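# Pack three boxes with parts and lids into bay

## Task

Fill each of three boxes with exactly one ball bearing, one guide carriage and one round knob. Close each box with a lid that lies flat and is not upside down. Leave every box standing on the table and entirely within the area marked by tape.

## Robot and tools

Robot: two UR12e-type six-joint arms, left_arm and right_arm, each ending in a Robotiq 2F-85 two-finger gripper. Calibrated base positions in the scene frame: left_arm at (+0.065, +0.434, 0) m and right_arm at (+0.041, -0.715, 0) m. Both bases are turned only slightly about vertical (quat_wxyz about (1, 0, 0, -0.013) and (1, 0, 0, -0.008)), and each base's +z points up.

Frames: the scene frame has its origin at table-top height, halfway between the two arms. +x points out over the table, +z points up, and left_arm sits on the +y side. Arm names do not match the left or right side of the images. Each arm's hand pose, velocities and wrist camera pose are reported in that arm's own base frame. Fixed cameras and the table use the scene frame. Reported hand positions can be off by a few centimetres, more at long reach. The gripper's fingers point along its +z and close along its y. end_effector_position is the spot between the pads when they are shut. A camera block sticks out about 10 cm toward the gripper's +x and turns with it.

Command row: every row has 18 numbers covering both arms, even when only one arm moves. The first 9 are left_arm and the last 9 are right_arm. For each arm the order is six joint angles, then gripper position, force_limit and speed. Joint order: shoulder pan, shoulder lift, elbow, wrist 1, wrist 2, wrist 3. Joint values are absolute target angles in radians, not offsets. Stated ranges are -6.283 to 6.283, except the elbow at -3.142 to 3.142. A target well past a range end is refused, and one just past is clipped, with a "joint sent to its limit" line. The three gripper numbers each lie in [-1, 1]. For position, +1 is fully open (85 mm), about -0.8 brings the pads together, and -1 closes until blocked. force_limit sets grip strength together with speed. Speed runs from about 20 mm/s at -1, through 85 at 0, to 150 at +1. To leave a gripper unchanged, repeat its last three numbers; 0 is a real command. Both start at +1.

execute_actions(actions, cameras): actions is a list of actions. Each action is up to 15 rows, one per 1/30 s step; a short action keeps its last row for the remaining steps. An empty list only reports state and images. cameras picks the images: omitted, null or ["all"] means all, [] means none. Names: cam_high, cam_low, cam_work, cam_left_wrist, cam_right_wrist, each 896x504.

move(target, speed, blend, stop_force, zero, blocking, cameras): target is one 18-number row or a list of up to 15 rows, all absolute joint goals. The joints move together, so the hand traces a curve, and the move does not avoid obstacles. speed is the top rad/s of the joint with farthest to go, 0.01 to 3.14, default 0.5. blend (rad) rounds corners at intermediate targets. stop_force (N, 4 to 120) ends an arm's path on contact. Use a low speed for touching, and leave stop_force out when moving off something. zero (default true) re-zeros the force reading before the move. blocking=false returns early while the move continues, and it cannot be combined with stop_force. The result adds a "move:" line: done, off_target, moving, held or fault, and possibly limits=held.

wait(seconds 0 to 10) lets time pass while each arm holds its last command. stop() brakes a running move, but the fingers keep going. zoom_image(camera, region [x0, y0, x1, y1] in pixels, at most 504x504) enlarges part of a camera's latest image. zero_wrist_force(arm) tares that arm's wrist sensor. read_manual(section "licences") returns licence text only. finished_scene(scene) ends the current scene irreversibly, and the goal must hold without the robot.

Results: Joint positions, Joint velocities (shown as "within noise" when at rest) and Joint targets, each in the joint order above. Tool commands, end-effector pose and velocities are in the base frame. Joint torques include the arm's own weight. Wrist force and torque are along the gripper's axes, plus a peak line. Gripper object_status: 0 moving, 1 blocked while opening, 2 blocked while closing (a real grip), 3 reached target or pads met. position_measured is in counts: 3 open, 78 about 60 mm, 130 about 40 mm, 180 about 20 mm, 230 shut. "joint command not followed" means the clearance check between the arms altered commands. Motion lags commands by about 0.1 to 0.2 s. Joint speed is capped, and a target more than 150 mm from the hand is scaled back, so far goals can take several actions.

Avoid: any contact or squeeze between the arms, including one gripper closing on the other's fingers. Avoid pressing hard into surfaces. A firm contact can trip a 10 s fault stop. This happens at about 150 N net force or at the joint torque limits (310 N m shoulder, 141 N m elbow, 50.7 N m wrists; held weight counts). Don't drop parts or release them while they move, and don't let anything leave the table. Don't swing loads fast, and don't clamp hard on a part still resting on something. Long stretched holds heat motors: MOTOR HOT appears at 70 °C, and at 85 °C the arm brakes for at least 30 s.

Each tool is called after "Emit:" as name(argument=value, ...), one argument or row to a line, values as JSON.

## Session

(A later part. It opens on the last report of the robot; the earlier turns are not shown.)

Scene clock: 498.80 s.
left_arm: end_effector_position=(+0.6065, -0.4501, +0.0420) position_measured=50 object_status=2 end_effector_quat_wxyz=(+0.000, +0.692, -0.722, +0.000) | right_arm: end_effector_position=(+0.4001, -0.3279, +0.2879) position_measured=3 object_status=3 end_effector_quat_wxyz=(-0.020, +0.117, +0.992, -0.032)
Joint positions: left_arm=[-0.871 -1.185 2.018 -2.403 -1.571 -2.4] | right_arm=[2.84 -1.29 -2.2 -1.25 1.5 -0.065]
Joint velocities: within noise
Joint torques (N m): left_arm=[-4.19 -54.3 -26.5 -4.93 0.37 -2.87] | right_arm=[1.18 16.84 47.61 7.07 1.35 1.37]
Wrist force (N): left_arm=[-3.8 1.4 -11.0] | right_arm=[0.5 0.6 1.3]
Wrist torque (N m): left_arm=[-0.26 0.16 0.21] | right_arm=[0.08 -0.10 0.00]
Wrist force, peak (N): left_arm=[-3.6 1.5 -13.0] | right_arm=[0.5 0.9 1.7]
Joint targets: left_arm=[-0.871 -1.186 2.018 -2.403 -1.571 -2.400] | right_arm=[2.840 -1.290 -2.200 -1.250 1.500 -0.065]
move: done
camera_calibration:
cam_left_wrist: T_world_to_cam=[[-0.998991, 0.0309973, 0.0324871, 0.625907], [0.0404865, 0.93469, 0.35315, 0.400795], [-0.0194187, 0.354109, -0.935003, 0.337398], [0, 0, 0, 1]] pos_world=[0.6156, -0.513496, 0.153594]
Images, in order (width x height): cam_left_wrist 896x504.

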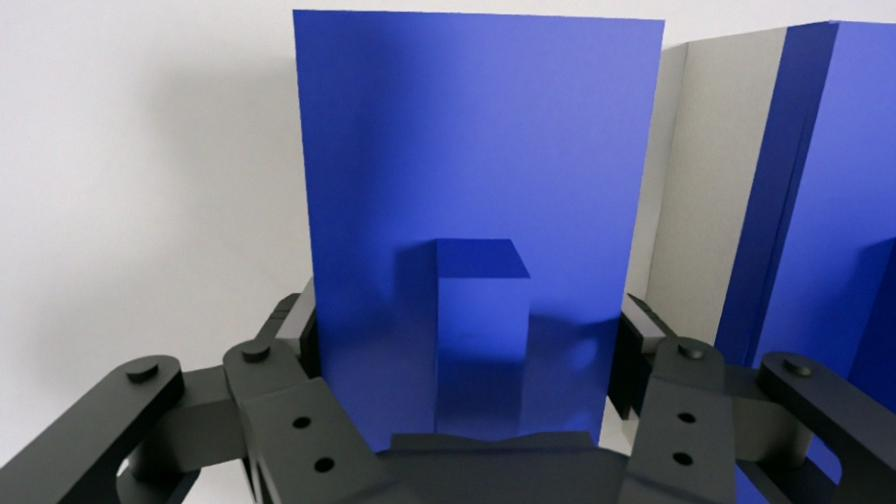

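Emit:
move(
  target=[
    [-0.8711,-1.2528,1.989,-2.307,-1.5708,-2.3999,-1,-0.6,-1,2.84,-1.29,-2.2,-1.25,1.5,-0.065,1,0,0],
    [-0.8711,-1.3147,1.9506,-2.2067,-1.5708,-2.3999,-1,-0.6,-1,2.84,-1.29,-2.2,-1.25,1.5,-0.065,1,0,0],
    [-1.3511,-1.0262,1.5199,-2.0645,-1.5708,-2.9479,-1,-0.6,-1,2.84,-1.29,-2.2,-1.25,1.5,-0.065,1,0,0],
  ],
  speed=[0.1,0.2,0.25],
  cameras=["cam_left_wrist","cam_work","cam_high"],
)

Scene clock: 506.07 s.
left_arm: end_effector_position=(+0.3751, -0.8799, +0.1500) position_measured=50 object_status=2 end_effector_quat_wxyz=(+0.000, +0.716, -0.698, +0.000) | right_arm: end_effector_position=(+0.4001, -0.3279, +0.2879) position_measured=3 object_status=3 end_effector_quat_wxyz=(-0.020, +0.117, +0.992, -0.032)
Joint positions: left_arm=[-1.351 -1.026 1.52 -2.065 -1.571 -2.948] | right_arm=[2.84 -1.29 -2.2 -1.25 1.5 -0.065]
Joint velocities: within noise
Joint torques (N m): left_arm=[-19.05 -78.88 -56.3 -2.85 0.69 -3.1] | right_arm=[3.43 15.85 47.1 6.33 1.94 1.72]
Wrist force (N): left_arm=[-0.8 0.1 3.1] | right_arm=[0.9 0.7 1.2]
Wrist torque (N m): left_arm=[0.03 0.13 0.24] | right_arm=[0.10 -0.15 0.01]
Wrist force, peak (N): left_arm=[-4.2 1.6 -12.9] | right_arm=[0.8 1.0 1.7]
Joint targets: left_arm=[-1.351 -1.026 1.520 -2.064 -1.571 -2.948] | right_arm=[2.840 -1.290 -2.200 -1.250 1.500 -0.065]
move: done
camera_calibration:
cam_left_wrist: T_world_to_cam=[[-0.998789, -0.0369429, 0.0324784, 0.344641], [-0.0231069, 0.935255, 0.353221, 0.798043], [-0.0434245, 0.352043, -0.934976, 0.593248], [0, 0, 0, 1]] pos_world=[0.388426, -0.94249, 0.261594]
Images, in order (width x height): cam_high 896x504, cam_work 896x504, cam_left_wrist 896x504.

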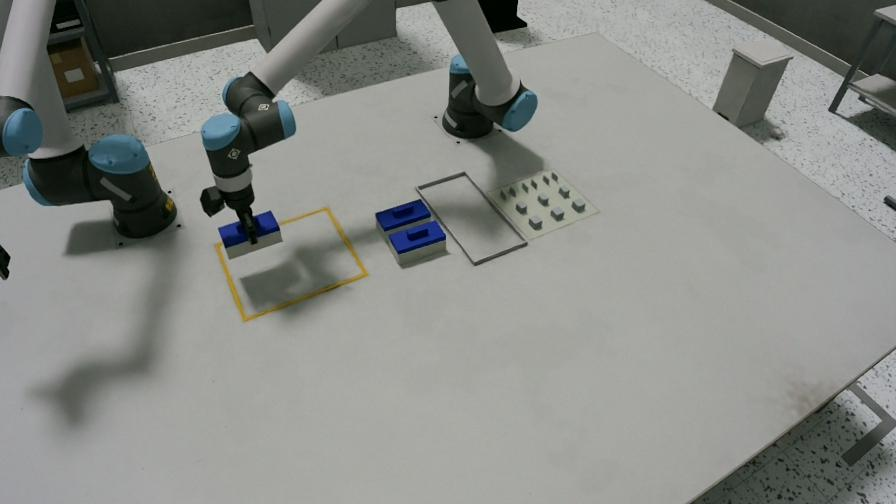

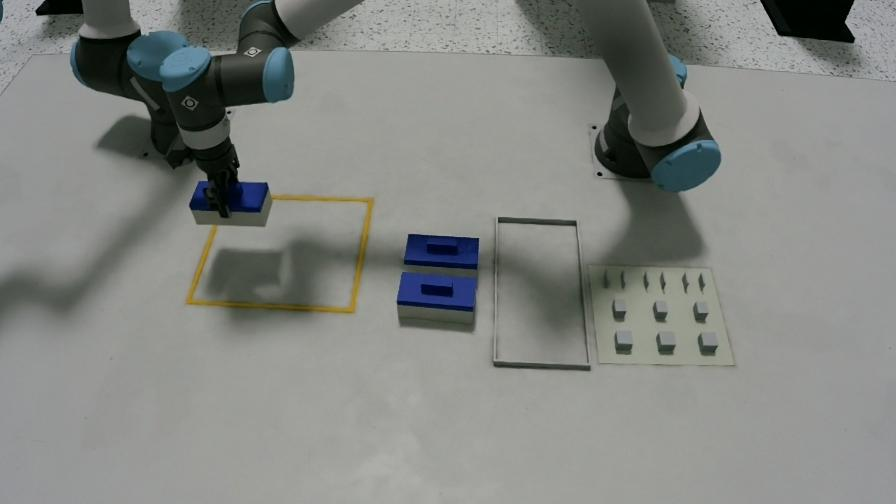

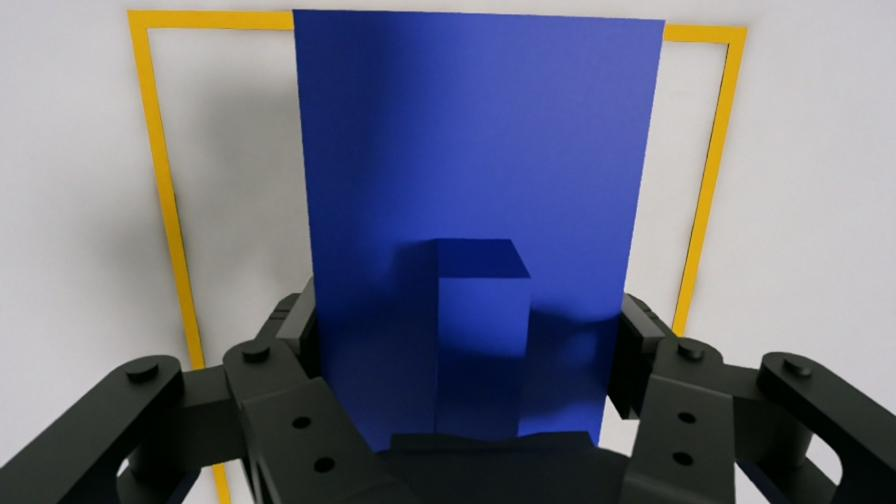

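Emit:
move(
  target=[-1.3511,-0.9576,1.5686,-2.1818,-1.5708,-2.9479,-1,-0.6,-1,2.84,-1.29,-2.2,-1.25,1.5,-0.065,1,0,0],
  speed=0.1,
  cameras=[],
)

Emit:
move(
  target=[-1.3511,-0.9186,1.5861,-2.2383,-1.5708,-2.9479,-1,-0.6,-1,2.84,-1.29,-2.2,-1.25,1.5,-0.065,1,0,0],
  speed=0.015,
  stop_force=6,
  cameras=["cam_left_wrist"],
)

Scene clock: 513.73 s.
left_arm: end_effector_position=(+0.3750, -0.8800, +0.0700) position_measured=50 object_status=2 end_effector_quat_wxyz=(+0.000, +0.716, -0.698, +0.000) | right_arm: end_effector_position=(+0.4001, -0.3279, +0.2879) position_measured=3 object_status=3 end_effector_quat_wxyz=(-0.020, +0.117, +0.992, -0.032)
Joint positions: left_arm=[-1.351 -0.958 1.569 -2.182 -1.571 -2.948] | right_arm=[2.84 -1.29 -2.2 -1.25 1.5 -0.065]
Joint velocities: within noise
Joint torques (N m): left_arm=[-15.71 -82.67 -30.13 -6.47 0.54 -3.29] | right_arm=[4.05 18.26 46.08 6.91 1.54 1.54]
Wrist force (N): left_arm=[-0.9 -0.4 3.2] | right_arm=[0.6 0.7 1.2]
Wrist torque (N m): left_arm=[-0.13 0.13 0.23] | right_arm=[0.09 -0.10 0.02]
Wrist force, peak (N): left_arm=[-1.2 -0.2 4.8] | right_arm=[1.0 0.5 1.8]
Joint targets: left_arm=[-1.351 -0.958 1.569 -2.182 -1.571 -2.948] | right_arm=[2.840 -1.290 -2.200 -1.250 1.500 -0.065]
move: done
No camera images: "cameras" was empty.

Scene clock: 517.77 s.
left_arm: end_effector_position=(+0.3750, -0.8802, +0.0427) position_measured=50 object_status=2 end_effector_quat_wxyz=(+0.000, +0.716, -0.698, +0.000) | right_arm: end_effector_position=(+0.4001, -0.3279, +0.2879) position_measured=3 object_status=3 end_effector_quat_wxyz=(-0.020, +0.117, +0.992, -0.032)
Joint positions: left_arm=[-1.351 -0.931 1.581 -2.22 -1.571 -2.948] | right_arm=[2.84 -1.29 -2.2 -1.25 1.5 -0.065]
Joint velocities: within noise
Joint torques (N m): left_arm=[-14.72 -106.37 -49.64 -3.64 0.66 -2.92] | right_arm=[1.85 14.02 45.05 6.68 2.02 1.6]
Wrist force (N): left_arm=[-0.6 -0.4 1.0] | right_arm=[0.6 0.9 1.6]
Wrist torque (N m): left_arm=[-0.18 0.16 0.19] | right_arm=[0.13 -0.10 0.01]
Wrist force, peak (N): left_arm=[-6.1 -0.3 -17.5] | right_arm=[0.9 1.0 1.7]
Joint targets: left_arm=[-1.351 -0.931 1.581 -2.220 -1.571 -2.948] | right_arm=[2.840 -1.290 -2.200 -1.250 1.500 -0.065]
move: contact (left_arm); left_arm: the wrist 1 is farthest, 0.018 rad from its target
camera_calibration:
cam_left_wrist: T_world_to_cam=[[-0.998789, -0.0369429, 0.0324784, 0.348015], [-0.0231069, 0.935255, 0.353221, 0.836222], [-0.0434245, 0.352043, -0.934976, 0.493026], [0, 0, 0, 1]] pos_world=[0.388326, -0.94279, 0.154294]
Images, in order (width x height): cam_left_wrist 896x504.

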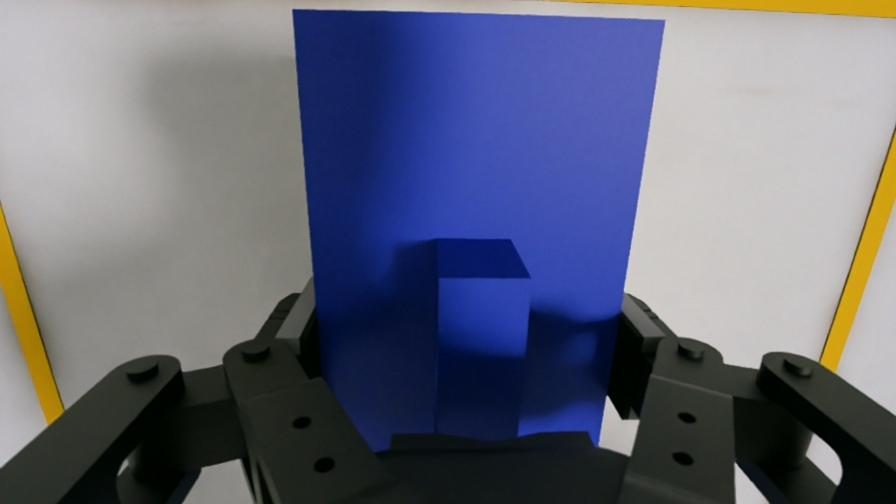

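Emit:
move(
  target=[-1.3511,-0.931,1.581,-2.22,-1.5708,-2.9479,1,-0.6,-1,2.84,-1.29,-2.2,-1.25,1.5,-0.065,1,0,0],
  cameras=[],
)

Emit:
move(
  target=[
    [-1.3511,-0.9576,1.5686,-2.1818,-1.5708,-2.9479,1,-0.6,-1,2.84,-1.29,-2.2,-1.25,1.5,-0.065,1,0,0],
    [-1.3511,-1.0262,1.5199,-2.0645,-1.5708,-2.9479,1,-0.6,-1,2.84,-1.29,-2.2,-1.25,1.5,-0.065,1,0,0],
    [-0.9922,-1.4404,2.1088,-2.2392,-1.5708,-2.533,1,-0.6,-1,2.84,-1.29,-2.2,-1.25,1.5,-0.065,1,0,0],
  ],
  speed=[0.1,0.25,0.4],
  cameras=["cam_left_wrist"],
)

Scene clock: 527.50 s.
left_arm: end_effector_position=(+0.3749, -0.8799, +0.0423) position_measured=3 object_status=0 end_effector_quat_wxyz=(+0.000, +0.716, -0.698, +0.000) | right_arm: end_effector_position=(+0.4001, -0.3279, +0.2879) position_measured=3 object_status=3 end_effector_quat_wxyz=(-0.020, +0.117, +0.992, -0.032)
Joint positions: left_arm=[-1.351 -0.931 1.581 -2.22 -1.571 -2.948] | right_arm=[2.84 -1.29 -2.2 -1.25 1.5 -0.065]
Joint velocities: within noise
Joint torques (N m): left_arm=[-13.72 -79.43 -27.94 -3.33 0.71 -2.88] | right_arm=[1.41 14.45 45.19 6.48 1.53 1.69]
Wrist force (N): left_arm=[-1.4 -0.9 -0.9] | right_arm=[0.5 1.1 1.4]
Wrist torque (N m): left_arm=[-0.16 0.17 0.23] | right_arm=[0.16 -0.08 0.01]
Wrist force, peak (N): left_arm=[-1.1 -0.4 2.4] | right_arm=[0.5 0.9 2.0]
Joint targets: left_arm=[-1.351 -0.931 1.581 -2.220 -1.571 -2.948] | right_arm=[2.840 -1.290 -2.200 -1.250 1.500 -0.065]
move: done
No camera images: "cameras" was empty.

Scene clock: 530.43 s.
left_arm: end_effector_position=(+0.5002, -0.4475, +0.1501) position_measured=3 object_status=3 end_effector_quat_wxyz=(+0.000, +0.696, -0.718, +0.000) | right_arm: end_effector_position=(+0.4001, -0.3279, +0.2879) position_measured=3 object_status=3 end_effector_quat_wxyz=(-0.020, +0.117, +0.992, -0.032)
Joint positions: left_arm=[-0.992 -1.44 2.109 -2.239 -1.571 -2.533] | right_arm=[2.84 -1.29 -2.2 -1.25 1.5 -0.065]
Joint velocities: within noise
Joint torques (N m): left_arm=[16.36 -62.18 -25.39 -5.87 0.79 2.95] | right_arm=[2.47 16.19 46.03 6.49 1.93 1.06]
Wrist force (N): left_arm=[-1.2 -0.6 -0.4] | right_arm=[0.3 1.2 1.1]
Wrist torque (N m): left_arm=[-0.14 0.15 0.22] | right_arm=[0.18 -0.05 0.00]
Wrist force, peak (N): left_arm=[-4.8 -0.2 -0.4] | right_arm=[0.4 1.5 1.7]
Joint targets: left_arm=[-0.992 -1.440 2.109 -2.239 -1.571 -2.533] | right_arm=[2.840 -1.290 -2.200 -1.250 1.500 -0.065]
move: done
camera_calibration:
cam_left_wrist: T_world_to_cam=[[-0.999293, 0.0190182, 0.0324313, 0.510887], [0.0292578, 0.93511, 0.353147, 0.370202], [-0.0236107, 0.353846, -0.935005, 0.437429], [0, 0, 0, 1]] pos_world=[0.510023, -0.510678, 0.261694]
Images, in order (width x height): cam_left_wrist 896x504.

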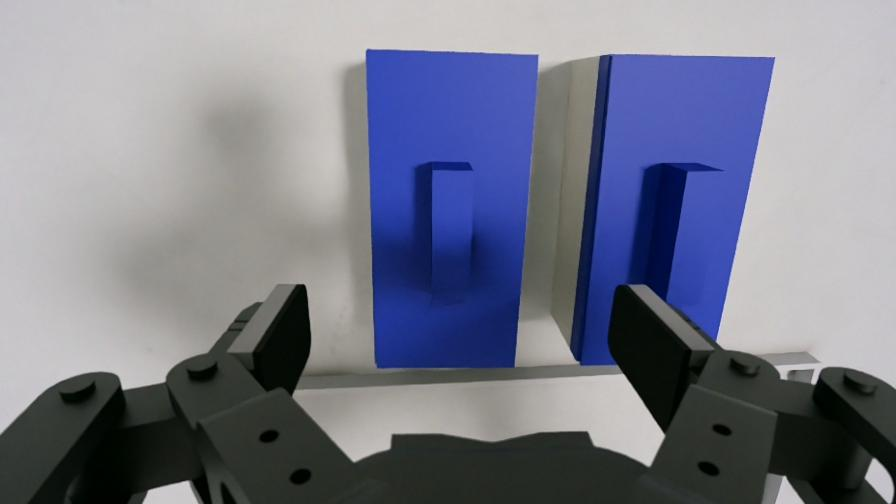

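Emit:
move(
  target=[
    [-0.9922,-1.3701,2.1506,-2.3513,-1.5708,-2.533,1,-0.6,-1,2.84,-1.29,-2.2,-1.25,1.5,-0.065,1,0,0],
    [-0.9922,-1.2927,2.182,-2.4601,-1.5708,-2.533,1,-0.6,-1,2.84,-1.29,-2.2,-1.25,1.5,-0.065,1,0,0],
  ],
  speed=[0.15,0.08],
  stop_force=10,
  cameras=[],
)

Emit:
move(
  target=[-0.9922,-1.2927,2.182,-2.4601,-1.5708,-2.533,-1,-0.6,-1,2.84,-1.29,-2.2,-1.25,1.5,-0.065,1,0,0],
  cameras=[],
)

Emit:
move(
  target=[
    [-0.9922,-1.3701,2.1506,-2.3513,-1.5708,-2.533,-1,-0.6,-1,2.84,-1.29,-2.2,-1.25,1.5,-0.065,1,0,0],
    [-0.9922,-1.4404,2.1088,-2.2392,-1.5708,-2.533,-1,-0.6,-1,2.84,-1.29,-2.2,-1.25,1.5,-0.065,1,0,0],
    [-1.2188,-1.1804,1.7607,-2.1511,-1.5708,-2.8156,-1,-0.6,-1,2.84,-1.29,-2.2,-1.25,1.5,-0.065,1,0,0],
  ],
  speed=[0.1,0.2,0.25],
  cameras=["cam_left_wrist","cam_high"],
)

Scene clock: 538.23 s.
left_arm: end_effector_position=(+0.5002, -0.4474, +0.0420) position_measured=3 object_status=3 end_effector_quat_wxyz=(+0.000, +0.696, -0.718, +0.000) | right_arm: end_effector_position=(+0.4001, -0.3279, +0.2879) position_measured=3 object_status=3 end_effector_quat_wxyz=(-0.020, +0.117, +0.992, -0.032)
Joint positions: left_arm=[-0.992 -1.293 2.182 -2.46 -1.571 -2.533] | right_arm=[2.84 -1.29 -2.2 -1.25 1.5 -0.065]
Joint velocities: within noise
Joint torques (N m): left_arm=[13.38 -44.25 -21.39 -5.36 0.99 2.55] | right_arm=[1.55 14.25 44.67 6.15 1.97 1.51]
Wrist force (N): left_arm=[-0.6 -0.5 -0.9] | right_arm=[0.7 0.5 1.1]
Wrist torque (N m): left_arm=[-0.10 0.09 0.25] | right_arm=[0.05 -0.12 0.01]
Wrist force, peak (N): left_arm=[-0.5 -0.8 -2.0] | right_arm=[0.2 1.3 1.8]
Joint targets: left_arm=[-0.992 -1.293 2.182 -2.460 -1.571 -2.533] | right_arm=[2.840 -1.290 -2.200 -1.250 1.500 -0.065]
move: done
No camera images: "cameras" was empty.

Scene clock: 539.40 s.
left_arm: end_effector_position=(+0.5002, -0.4474, +0.0420) position_measured=50 object_status=0 end_effector_quat_wxyz=(+0.000, +0.696, -0.718, +0.000) | right_arm: end_effector_position=(+0.4001, -0.3279, +0.2879) position_measured=3 object_status=3 end_effector_quat_wxyz=(-0.020, +0.117, +0.992, -0.032)
Joint positions: left_arm=[-0.992 -1.293 2.182 -2.46 -1.571 -2.533] | right_arm=[2.84 -1.29 -2.2 -1.25 1.5 -0.065]
Joint velocities: within noise
Joint torques (N m): left_arm=[12.44 -42.5 -24.38 -4.33 0.7 2.56] | right_arm=[2.19 13.3 44.54 6.64 1.68 1.39]
Wrist force (N): left_arm=[-4.2 1.8 -13.6] | right_arm=[0.6 0.8 1.4]
Wrist torque (N m): left_arm=[-0.20 0.10 0.32] | right_arm=[0.11 -0.12 0.01]
Wrist force, peak (N): left_arm=[-4.0 1.4 -15.1] | right_arm=[0.7 0.8 2.0]
Joint targets: left_arm=[-0.992 -1.293 2.182 -2.460 -1.571 -2.533] | right_arm=[2.840 -1.290 -2.200 -1.250 1.500 -0.065]
move: done
No camera images: "cameras" was empty.

Scene clock: 542.97 s.
left_arm: end_effector_position=(+0.4500, -0.7199, +0.1500) position_measured=50 object_status=2 end_effector_quat_wxyz=(+0.000, +0.716, -0.698, +0.000) | right_arm: end_effector_position=(+0.4001, -0.3279, +0.2879) position_measured=3 object_status=3 end_effector_quat_wxyz=(-0.020, +0.117, +0.992, -0.032)
Joint positions: left_arm=[-1.219 -1.181 1.761 -2.151 -1.571 -2.815] | right_arm=[2.84 -1.29 -2.2 -1.25 1.5 -0.065]
Joint velocities: within noise
Joint torques (N m): left_arm=[-19.48 -64.14 -54.39 -2.82 0.77 -3.58] | right_arm=[1.74 14 45.06 6.24 1.8 1.63]
Wrist force (N): left_arm=[-0.8 -0.5 3.0] | right_arm=[0.4 0.8 1.7]
Wrist torque (N m): left_arm=[-0.16 0.10 0.12] | right_arm=[0.12 -0.06 0.01]
Wrist force, peak (N): left_arm=[-4.5 1.0 -15.0] | right_arm=[0.6 0.7 2.0]
Joint targets: left_arm=[-1.219 -1.180 1.761 -2.151 -1.571 -2.816] | right_arm=[2.840 -1.290 -2.200 -1.250 1.500 -0.065]
move: done
camera_calibration:
cam_left_wrist: T_world_to_cam=[[-0.998789, -0.0369429, 0.0324784, 0.425361], [-0.0231069, 0.935255, 0.353221, 0.650133], [-0.0434245, 0.352043, -0.934976, 0.540173], [0, 0, 0, 1]] pos_world=[0.463326, -0.78249, 0.261594]
Images, in order (width x height): cam_high 896x504, cam_left_wrist 896x504.

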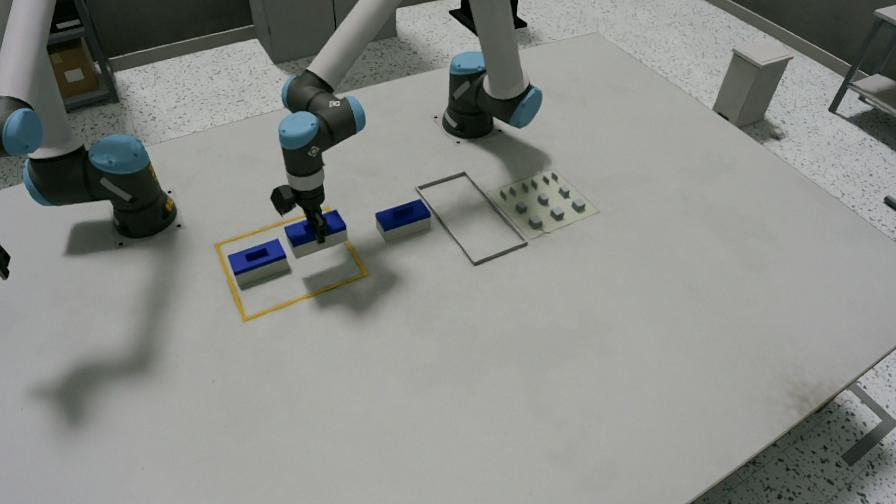

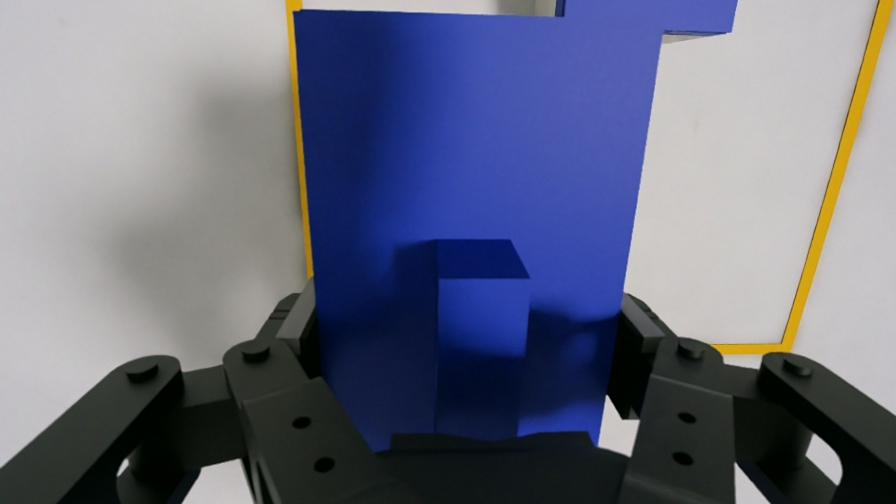

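Emit:
move(
  target=[-1.2188,-1.1,1.8106,-2.2814,-1.5708,-2.8156,-1,-0.6,-1,2.84,-1.29,-2.2,-1.25,1.5,-0.065,1,0,0],
  speed=0.1,
  cameras=[],
)

Emit:
move(
  target=[-1.2188,-1.0545,1.8286,-2.3449,-1.5708,-2.8156,-1,-0.6,-1,2.84,-1.29,-2.2,-1.25,1.5,-0.065,1,0,0],
  speed=0.015,
  stop_force=6,
  cameras=[],
)

Scene clock: 550.33 s.
left_arm: end_effector_position=(+0.4500, -0.7200, +0.0701) position_measured=50 object_status=2 end_effector_quat_wxyz=(+0.000, +0.716, -0.698, +0.000) | right_arm: end_effector_position=(+0.4001, -0.3279, +0.2879) position_measured=3 object_status=3 end_effector_quat_wxyz=(-0.020, +0.117, +0.992, -0.032)
Joint positions: left_arm=[-1.219 -1.1 1.811 -2.281 -1.571 -2.816] | right_arm=[2.84 -1.29 -2.2 -1.25 1.5 -0.065]
Joint velocities: within noise
Joint torques (N m): left_arm=[-14.32 -67.51 -27.85 -6.09 0.82 -3.31] | right_arm=[2.97 16.98 43.67 6.21 2.28 1.5]
Wrist force (N): left_arm=[-0.8 -0.9 3.7] | right_arm=[0.7 0.9 1.2]
Wrist torque (N m): left_arm=[-0.14 0.09 0.19] | right_arm=[0.13 -0.13 0.01]
Wrist force, peak (N): left_arm=[-1.0 -0.6 4.8] | right_arm=[0.8 1.0 1.8]
Joint targets: left_arm=[-1.219 -1.100 1.811 -2.281 -1.571 -2.816] | right_arm=[2.840 -1.290 -2.200 -1.250 1.500 -0.065]
move: done
No camera images: "cameras" was empty.

Scene clock: 554.67 s.
left_arm: end_effector_position=(+0.4501, -0.7202, +0.0426) position_measured=50 object_status=2 end_effector_quat_wxyz=(+0.000, +0.716, -0.698, +0.000) | right_arm: end_effector_position=(+0.4001, -0.3279, +0.2879) position_measured=3 object_status=3 end_effector_quat_wxyz=(-0.020, +0.117, +0.992, -0.032)
Joint positions: left_arm=[-1.219 -1.069 1.823 -2.325 -1.571 -2.816] | right_arm=[2.84 -1.29 -2.2 -1.25 1.5 -0.065]
Joint velocities: within noise
Joint torques (N m): left_arm=[-12.95 -89.13 -44.3 -3.26 0.76 -3.33] | right_arm=[3.58 17.98 44.87 6.37 2.11 1.39]
Wrist force (N): left_arm=[0.1 -1.0 -1.7] | right_arm=[0.3 0.8 1.0]
Wrist torque (N m): left_arm=[-0.23 0.16 0.17] | right_arm=[0.12 -0.06 0.00]
Wrist force, peak (N): left_arm=[-6.8 1.2 -20.7] | right_arm=[0.5 1.1 1.9]
Joint targets: left_arm=[-1.219 -1.069 1.823 -2.325 -1.571 -2.816] | right_arm=[2.840 -1.290 -2.200 -1.250 1.500 -0.065]
move: contact (left_arm); left_arm: the wrist 1 is farthest, 0.020 rad from its target
No camera images: "cameras" was empty.

Emit:
move(
  target=[-1.2188,-1.069,1.823,-2.325,-1.5708,-2.8156,1,-0.6,-1,2.84,-1.29,-2.2,-1.25,1.5,-0.065,1,0,0],
  cameras=[],
)

Emit:
move(
  target=[
    [-1.2188,-1.1,1.8106,-2.2814,-1.5708,-2.8156,1,-0.6,-1,2.84,-1.29,-2.2,-1.25,1.5,-0.065,1,0,0],
    [-1.2188,-1.1804,1.7607,-2.1511,-1.5708,-2.8156,1,-0.6,-1,2.84,-1.29,-2.2,-1.25,1.5,-0.065,1,0,0],
    [-1.138,-1.5597,2.2398,-2.2509,-1.5708,-2.7038,1,-0.6,-1,2.84,-1.29,-2.2,-1.25,1.5,-0.065,1,0,0],
  ],
  speed=[0.1,0.25,0.4],
  cameras=["cam_left_wrist"],
)

Scene clock: 562.23 s.
left_arm: end_effector_position=(+0.4501, -0.7203, +0.0427) position_measured=3 object_status=0 end_effector_quat_wxyz=(+0.000, +0.716, -0.698, +0.000) | right_arm: end_effector_position=(+0.4001, -0.3279, +0.2879) position_measured=3 object_status=3 end_effector_quat_wxyz=(-0.020, +0.117, +0.992, -0.032)
Joint positions: left_arm=[-1.219 -1.069 1.823 -2.325 -1.571 -2.816] | right_arm=[2.84 -1.29 -2.2 -1.25 1.5 -0.065]
Joint velocities: within noise
Joint torques (N m): left_arm=[-12.34 -91.15 -25.01 -5.37 0.77 -2.82] | right_arm=[0.92 12.03 44.19 6.02 2.15 1.47]
Wrist force (N): left_arm=[-1.0 -0.5 -0.7] | right_arm=[0.6 0.6 1.4]
Wrist torque (N m): left_arm=[-0.12 0.13 0.20] | right_arm=[0.10 -0.12 0.01]
Wrist force, peak (N): left_arm=[-1.1 -0.2 2.3] | right_arm=[0.6 1.1 1.9]
Joint targets: left_arm=[-1.219 -1.069 1.823 -2.325 -1.571 -2.816] | right_arm=[2.840 -1.290 -2.200 -1.250 1.500 -0.065]
move: done
No camera images: "cameras" was empty.

Scene clock: 565.00 s.
left_arm: end_effector_position=(+0.3976, -0.4454, +0.1500) position_measured=3 object_status=3 end_effector_quat_wxyz=(+0.000, +0.705, -0.709, +0.000) | right_arm: end_effector_position=(+0.4001, -0.3279, +0.2879) position_measured=3 object_status=3 end_effector_quat_wxyz=(-0.020, +0.117, +0.992, -0.032)
Joint positions: left_arm=[-1.138 -1.56 2.24 -2.251 -1.571 -2.704] | right_arm=[2.84 -1.29 -2.2 -1.25 1.5 -0.065]
Joint velocities: within noise
Joint torques (N m): left_arm=[17.41 -52.89 -26.25 -5.94 0.81 2.77] | right_arm=[-0.36 17.44 43.4 6.71 2.1 1.15]
Wrist force (N): left_arm=[-1.0 -0.6 -0.8] | right_arm=[0.4 0.7 1.4]
Wrist torque (N m): left_arm=[-0.10 0.19 0.14] | right_arm=[0.11 -0.08 0.01]
Wrist force, peak (N): left_arm=[-3.9 0.0 -0.5] | right_arm=[0.8 1.0 1.8]
Joint targets: left_arm=[-1.138 -1.560 2.240 -2.251 -1.571 -2.704] | right_arm=[2.840 -1.290 -2.200 -1.250 1.500 -0.065]
move: done
camera_calibration:
cam_left_wrist: T_world_to_cam=[[-0.999457, -0.00592508, 0.0324115, 0.397256], [0.00590532, 0.935557, 0.353127, 0.380883], [-0.0324151, 0.353126, -0.935014, 0.437394], [0, 0, 0, 1]] pos_world=[0.408969, -0.50844, 0.261594]
Images, in order (width x height): cam_left_wrist 896x504.

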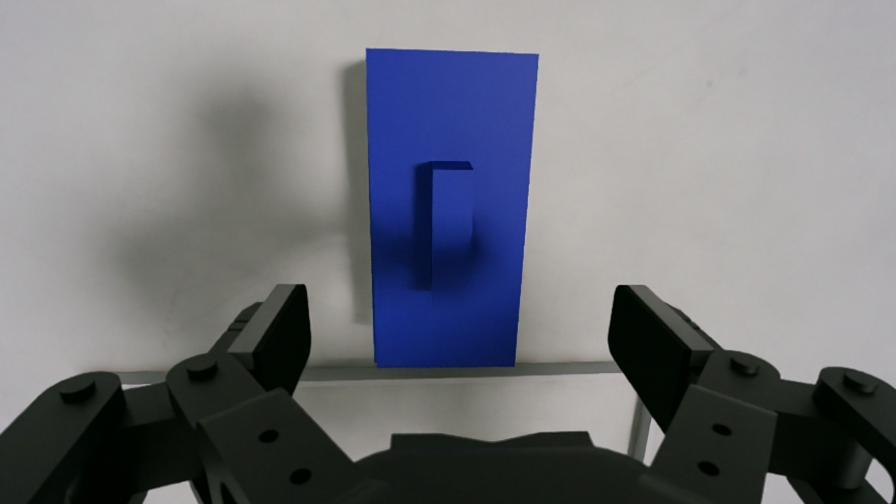

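Emit:
move(
  target=[
    [-1.138,-1.4809,2.2859,-2.3758,-1.5708,-2.7038,1,-0.6,-1,2.84,-1.29,-2.2,-1.25,1.5,-0.065,1,0,0],
    [-1.138,-1.3922,2.3208,-2.4994,-1.5708,-2.7038,1,-0.6,-1,2.84,-1.29,-2.2,-1.25,1.5,-0.065,1,0,0],
  ],
  speed=[0.15,0.08],
  stop_force=10,
  cameras=[],
)

Emit:
move(
  target=[-1.138,-1.3922,2.3208,-2.4994,-1.5708,-2.7038,-1,-0.6,-1,2.84,-1.29,-2.2,-1.25,1.5,-0.065,1,0,0],
  cameras=[],
)

Emit:
move(
  target=[
    [-1.138,-1.4809,2.2859,-2.3758,-1.5708,-2.7038,-1,-0.6,-1,2.84,-1.29,-2.2,-1.25,1.5,-0.065,1,0,0],
    [-1.138,-1.5597,2.2398,-2.2509,-1.5708,-2.7038,-1,-0.6,-1,2.84,-1.29,-2.2,-1.25,1.5,-0.065,1,0,0],
    [-1.4012,-1.2789,1.902,-2.1939,-1.5708,-2.998,-1,-0.6,-1,2.84,-1.29,-2.2,-1.25,1.5,-0.065,1,0,0],
  ],
  speed=[0.1,0.2,0.25],
  cameras=["cam_left_wrist","cam_high"],
)

Scene clock: 573.80 s.
left_arm: end_effector_position=(+0.3976, -0.4453, +0.0420) position_measured=3 object_status=3 end_effector_quat_wxyz=(+0.000, +0.705, -0.709, +0.000) | right_arm: end_effector_position=(+0.4001, -0.3279, +0.2879) position_measured=3 object_status=3 end_effector_quat_wxyz=(-0.020, +0.117, +0.992, -0.032)
Joint positions: left_arm=[-1.138 -1.392 2.321 -2.499 -1.571 -2.704] | right_arm=[2.84 -1.29 -2.2 -1.25 1.5 -0.065]
Joint velocities: within noise
Joint torques (N m): left_arm=[14.37 -33.44 -19.74 -5.57 0.91 2.67] | right_arm=[-0.61 15.28 43.42 6.25 1.63 1.19]
Wrist force (N): left_arm=[-0.9 -0.5 -1.2] | right_arm=[0.4 0.9 1.6]
Wrist torque (N m): left_arm=[-0.10 0.15 0.16] | right_arm=[0.13 -0.09 0.01]
Wrist force, peak (N): left_arm=[-0.9 -0.7 -2.3] | right_arm=[0.7 0.8 1.9]
Joint targets: left_arm=[-1.138 -1.392 2.321 -2.499 -1.571 -2.704] | right_arm=[2.840 -1.290 -2.200 -1.250 1.500 -0.065]
move: done
No camera images: "cameras" was empty.

Scene clock: 574.97 s.
left_arm: end_effector_position=(+0.3976, -0.4453, +0.0420) position_measured=50 object_status=0 end_effector_quat_wxyz=(+0.000, +0.705, -0.709, +0.000) | right_arm: end_effector_position=(+0.4001, -0.3279, +0.2879) position_measured=3 object_status=3 end_effector_quat_wxyz=(-0.020, +0.117, +0.992, -0.032)
Joint positions: left_arm=[-1.138 -1.392 2.321 -2.499 -1.571 -2.704] | right_arm=[2.84 -1.29 -2.2 -1.25 1.5 -0.065]
Joint velocities: within noise
Joint torques (N m): left_arm=[11 -33.52 -23.05 -4.38 0.94 2.64] | right_arm=[1.57 14.74 42.46 6.71 1.91 1.37]
Wrist force (N): left_arm=[-5.4 1.2 -15.4] | right_arm=[0.8 0.5 1.6]
Wrist torque (N m): left_arm=[-0.20 0.19 0.23] | right_arm=[0.06 -0.15 0.01]
Wrist force, peak (N): left_arm=[-5.6 1.2 -15.9] | right_arm=[0.6 1.1 1.7]
Joint targets: left_arm=[-1.138 -1.392 2.321 -2.499 -1.571 -2.704] | right_arm=[2.840 -1.290 -2.200 -1.250 1.500 -0.065]
move: done
No camera images: "cameras" was empty.

Scene clock: 578.70 s.
left_arm: end_effector_position=(+0.3001, -0.7199, +0.1500) position_measured=50 object_status=2 end_effector_quat_wxyz=(+0.000, +0.716, -0.698, +0.000) | right_arm: end_effector_position=(+0.4001, -0.3279, +0.2879) position_measured=3 object_status=3 end_effector_quat_wxyz=(-0.020, +0.117, +0.992, -0.032)
Joint positions: left_arm=[-1.401 -1.279 1.902 -2.194 -1.571 -2.998] | right_arm=[2.84 -1.29 -2.2 -1.25 1.5 -0.065]
Joint velocities: within noise
Joint torques (N m): left_arm=[-17.4 -54.46 -53.63 -3.14 0.93 -3.2] | right_arm=[-0.76 15.9 43.05 6.33 2.28 1.05]
Wrist force (N): left_arm=[-0.5 -0.7 3.8] | right_arm=[0.5 1.0 1.6]
Wrist torque (N m): left_arm=[-0.15 0.06 0.20] | right_arm=[0.15 -0.09 0.01]
Wrist force, peak (N): left_arm=[-5.3 1.3 -14.7] | right_arm=[0.6 1.1 1.8]
Joint targets: left_arm=[-1.401 -1.279 1.902 -2.194 -1.571 -2.998] | right_arm=[2.840 -1.290 -2.200 -1.250 1.500 -0.065]
move: done
camera_calibration:
cam_left_wrist: T_world_to_cam=[[-0.998789, -0.0369429, 0.0324784, 0.275643], [-0.0231069, 0.935255, 0.353221, 0.646669], [-0.0434245, 0.352043, -0.934976, 0.533664], [0, 0, 0, 1]] pos_world=[0.313426, -0.78249, 0.261594]
Images, in order (width x height): cam_high 896x504, cam_left_wrist 896x504.

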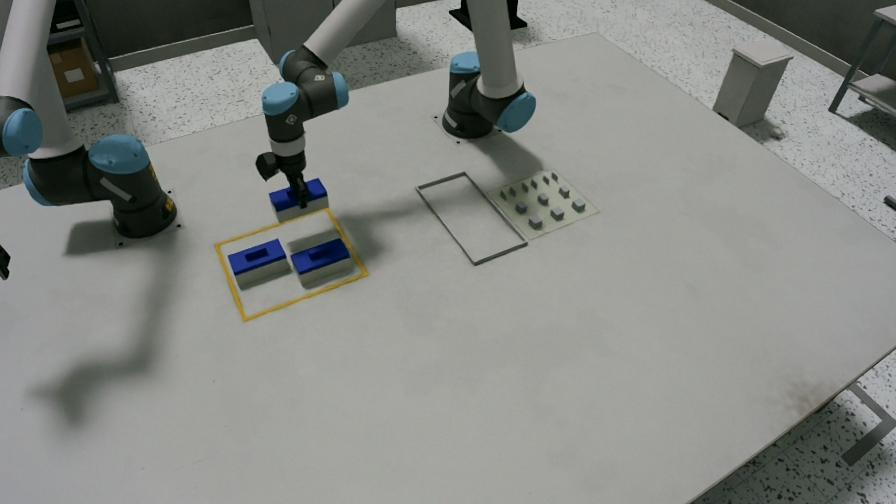

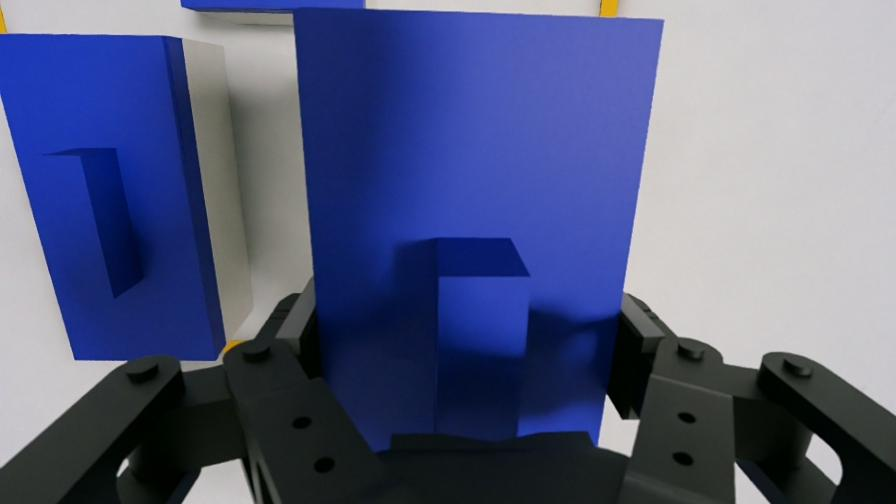

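Emit:
move(
  target=[-1.4012,-1.1897,1.954,-2.3351,-1.5708,-2.998,-1,-0.6,-1,2.84,-1.29,-2.2,-1.25,1.5,-0.065,1,0,0],
  speed=0.1,
  cameras=[],
)

Emit:
move(
  target=[-1.4012,-1.1391,1.973,-2.4047,-1.5708,-2.998,-1,-0.6,-1,2.84,-1.29,-2.2,-1.25,1.5,-0.065,1,0,0],
  speed=0.015,
  stop_force=6,
  cameras=["cam_left_wrist"],
)

Scene clock: 584.67 s.
left_arm: end_effector_position=(+0.3000, -0.7200, +0.0701) position_measured=50 object_status=2 end_effector_quat_wxyz=(+0.000, +0.716, -0.698, +0.000) | right_arm: end_effector_position=(+0.4001, -0.3279, +0.2879) position_measured=3 object_status=3 end_effector_quat_wxyz=(-0.020, +0.117, +0.992, -0.032)
Joint positions: left_arm=[-1.401 -1.19 1.954 -2.335 -1.571 -2.998] | right_arm=[2.84 -1.29 -2.2 -1.25 1.5 -0.065]
Joint velocities: within noise
Joint torques (N m): left_arm=[-13.76 -58.88 -25.95 -6.39 0.71 -3.11] | right_arm=[4.79 13.13 42.53 6.53 2.33 1.4]
Wrist force (N): left_arm=[-1.7 -0.3 3.8] | right_arm=[0.7 0.7 1.6]
Wrist torque (N m): left_arm=[-0.05 0.30 0.12] | right_arm=[0.10 -0.12 0.00]
Wrist force, peak (N): left_arm=[-1.2 -0.7 4.6] | right_arm=[0.6 1.1 1.9]
Joint targets: left_arm=[-1.401 -1.190 1.954 -2.335 -1.571 -2.998] | right_arm=[2.840 -1.290 -2.200 -1.250 1.500 -0.065]
move: done
No camera images: "cameras" was empty.

Scene clock: 589.27 s.
left_arm: end_effector_position=(+0.3000, -0.7203, +0.0425) position_measured=50 object_status=2 end_effector_quat_wxyz=(+0.000, +0.716, -0.698, +0.000) | right_arm: end_effector_position=(+0.4001, -0.3279, +0.2879) position_measured=3 object_status=3 end_effector_quat_wxyz=(-0.020, +0.117, +0.992, -0.032)
Joint positions: left_arm=[-1.401 -1.155 1.967 -2.383 -1.571 -2.998] | right_arm=[2.84 -1.29 -2.2 -1.25 1.5 -0.065]
Joint velocities: within noise
Joint torques (N m): left_arm=[-12.74 -81.83 -43.71 -3.53 0.88 -3.21] | right_arm=[0.25 18.28 40.89 6.06 2.14 1.35]
Wrist force (N): left_arm=[0.3 -0.4 -1.0] | right_arm=[0.4 0.6 1.3]
Wrist torque (N m): left_arm=[-0.15 0.16 0.12] | right_arm=[0.09 -0.08 0.01]
Wrist force, peak (N): left_arm=[-7.0 0.2 -21.8] | right_arm=[0.7 0.8 2.0]
Joint targets: left_arm=[-1.401 -1.155 1.967 -2.383 -1.571 -2.998] | right_arm=[2.840 -1.290 -2.200 -1.250 1.500 -0.065]
move: contact (left_arm); left_arm: the wrist 1 is farthest, 0.022 rad from its target
camera_calibration:
cam_left_wrist: T_world_to_cam=[[-0.998789, -0.0369429, 0.0324784, 0.279023], [-0.0231069, 0.935255, 0.353221, 0.684919], [-0.0434245, 0.352043, -0.934976, 0.433255], [0, 0, 0, 1]] pos_world=[0.313326, -0.78279, 0.154094]
Images, in order (width x height): cam_left_wrist 896x504.

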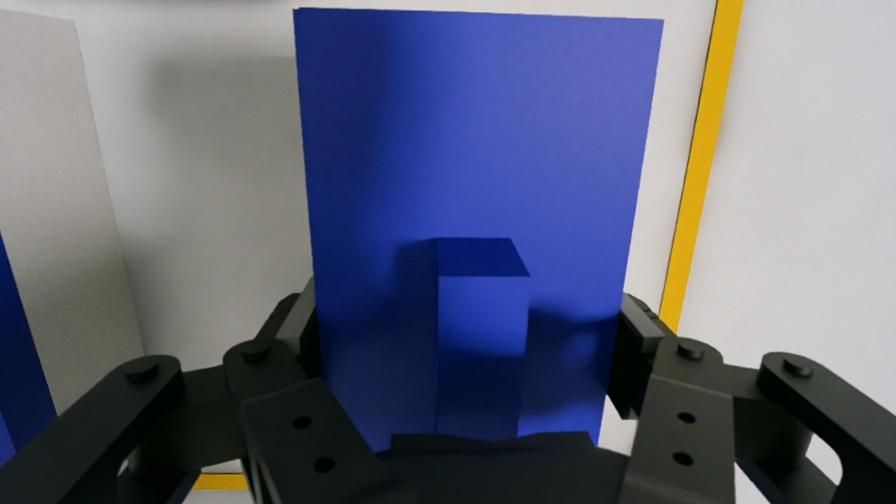

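Release, rise, then go up to the viewing hover.

Emit:
move(
  target=[-1.4012,-1.155,1.967,-2.383,-1.5708,-2.998,1,-0.6,-1,2.84,-1.29,-2.2,-1.25,1.5,-0.065,1,0,0],
  cameras=[],
)

Emit:
move(
  target=[
    [-1.4012,-1.1897,1.954,-2.3351,-1.5708,-2.998,1,-0.6,-1,2.84,-1.29,-2.2,-1.25,1.5,-0.065,1,0,0],
    [-1.4012,-1.2789,1.902,-2.1939,-1.5708,-2.998,1,-0.6,-1,2.84,-1.29,-2.2,-1.25,1.5,-0.065,1,0,0],
    [-1.3542,-1.1354,1.405,-1.8404,-1.5708,-2.951,1,-0.6,-1,2.84,-1.29,-2.2,-1.25,1.5,-0.065,1,0,0],
  ],
  speed=[0.1,0.25,0.5],
)

Emit:
zoom_image(
  camera="cam_work",
  region=[150, 150, 420, 340],
)

Scene clock: 594.27 s.
left_arm: end_effector_position=(+0.3000, -0.7203, +0.0425) position_measured=3 object_status=0 end_effector_quat_wxyz=(+0.000, +0.716, -0.698, +0.000) | right_arm: end_effector_position=(+0.4001, -0.3279, +0.2879) position_measured=3 object_status=3 end_effector_quat_wxyz=(-0.020, +0.117, +0.992, -0.032)
Joint positions: left_arm=[-1.401 -1.155 1.967 -2.383 -1.571 -2.998] | right_arm=[2.84 -1.29 -2.2 -1.25 1.5 -0.065]
Joint velocities: within noise
Joint torques (N m): left_arm=[-12.92 -79.21 -43.92 -5.43 0.73 -3.29] | right_arm=[2.4 16.36 43.15 6.1 2.73 0.98]
Wrist force (N): left_arm=[-1.0 -0.3 -0.5] | right_arm=[0.2 0.9 1.2]
Wrist torque (N m): left_arm=[-0.04 0.18 0.15] | right_arm=[0.14 -0.05 0.01]
Wrist force, peak (N): left_arm=[-1.3 -0.4 2.3] | right_arm=[0.6 1.3 2.0]
Joint targets: left_arm=[-1.401 -1.155 1.967 -2.383 -1.571 -2.998] | right_arm=[2.840 -1.290 -2.200 -1.250 1.500 -0.065]
move: done
No camera images: "cameras" was empty.

Scene clock: 596.93 s.
left_arm: end_effector_position=(+0.3697, -0.8700, +0.3000) position_measured=3 object_status=3 end_effector_quat_wxyz=(+0.000, +0.716, -0.698, +0.000) | right_arm: end_effector_position=(+0.4001, -0.3279, +0.2879) position_measured=3 object_status=3 end_effector_quat_wxyz=(-0.020, +0.117, +0.992, -0.032)
Joint positions: left_arm=[-1.354 -1.135 1.405 -1.841 -1.571 -2.951] | right_arm=[2.84 -1.29 -2.2 -1.25 1.5 -0.065]
Joint velocities: within noise
Joint torques (N m): left_arm=[17.5 -72.22 -57.63 -2.3 0.97 2.64] | right_arm=[3.48 14.91 41.65 6.27 2.48 1.5]
Wrist force (N): left_arm=[-1.0 -0.5 -0.5] | right_arm=[0.1 0.7 1.1]
Wrist torque (N m): left_arm=[-0.02 0.11 0.18] | right_arm=[0.11 -0.03 0.01]
Wrist force, peak (N): left_arm=[0.4 -1.2 -2.7] | right_arm=[0.6 1.0 1.9]
Joint targets: left_arm=[-1.354 -1.135 1.405 -1.840 -1.571 -2.951] | right_arm=[2.840 -1.290 -2.200 -1.250 1.500 -0.065]
move: done
camera_calibration:
cam_left_wrist: T_world_to_cam=[[-0.998789, -0.0369439, 0.0324825, 0.334839], [-0.023105, 0.935243, 0.353252, 0.735654], [-0.0434296, 0.352074, -0.934964, 0.729805], [0, 0, 0, 1]] pos_world=[0.383126, -0.93259, 0.411594]
cam_right_wrist: T_world_to_cam=[[0.232427, 0.971907, -0.0370606, 0.241918], [0.935918, -0.213127, 0.280419, -0.506481], [0.264643, -0.0998628, -0.959162, 0.264509], [0, 0, 0, 1]] pos_world=[0.347796, -0.316652, 0.404699]

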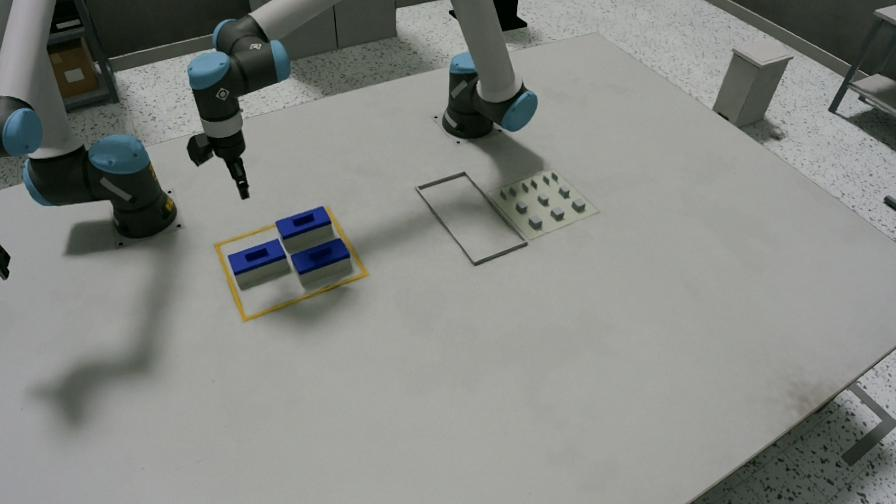

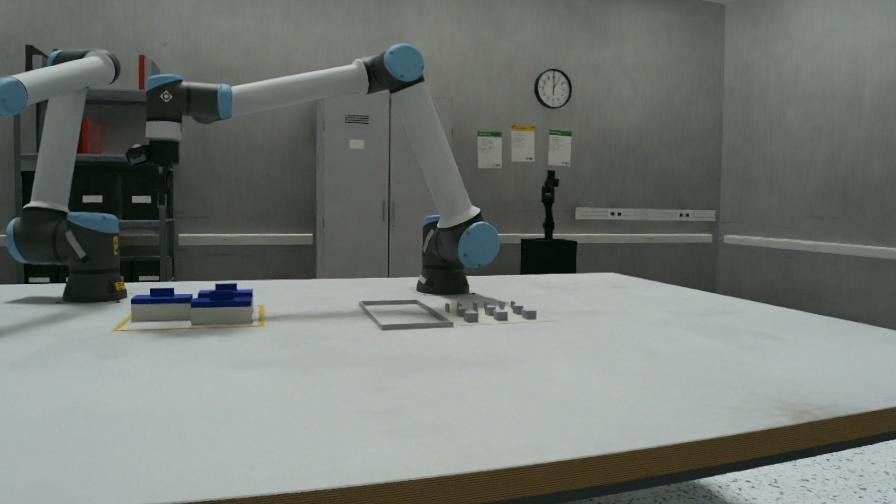

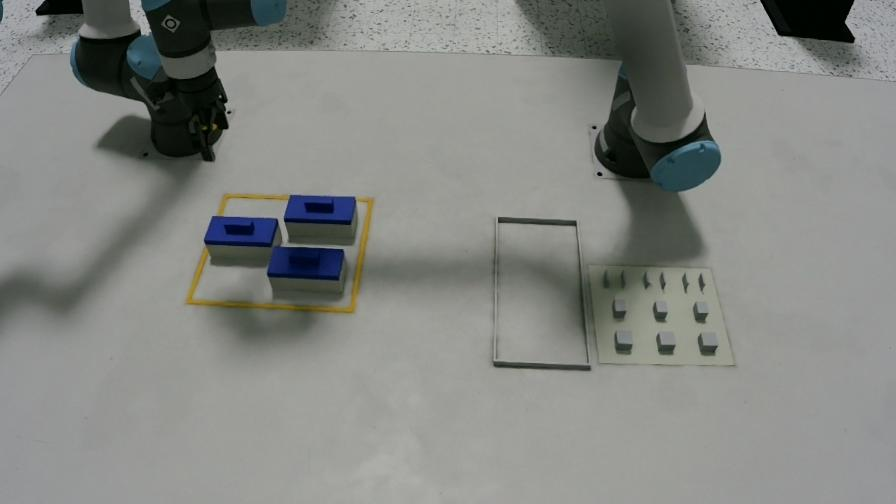

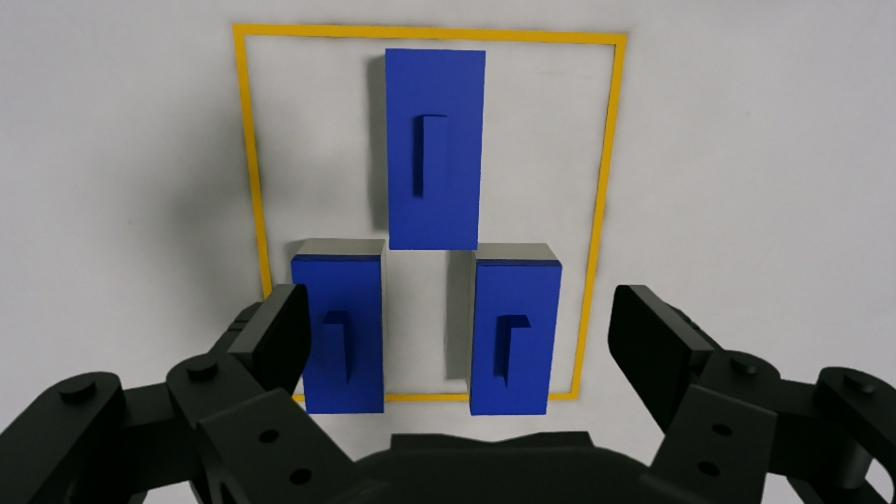

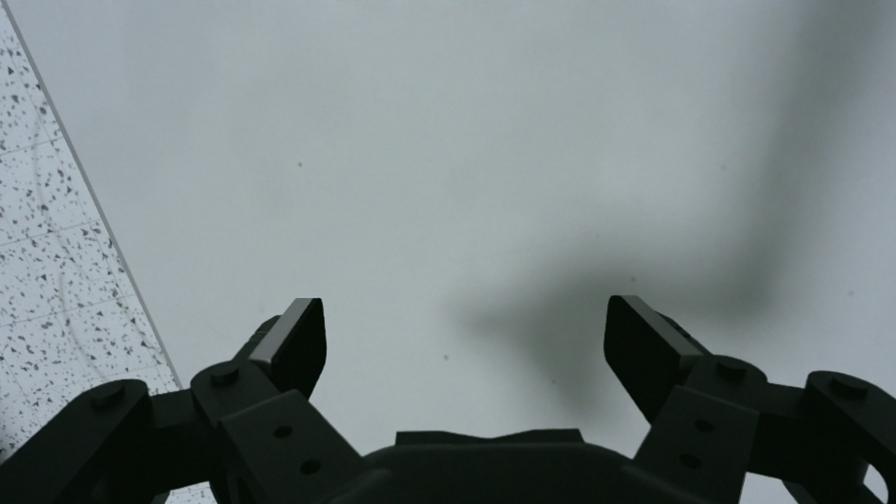

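Scaled by 1.867 from the camera's 896x504 image, which has a finer 1280x720 frame.

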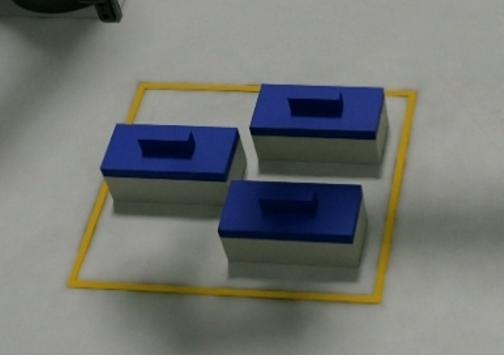

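Emit:
finished_scene(
  scene=2,
)

The scene is finished: the task was done.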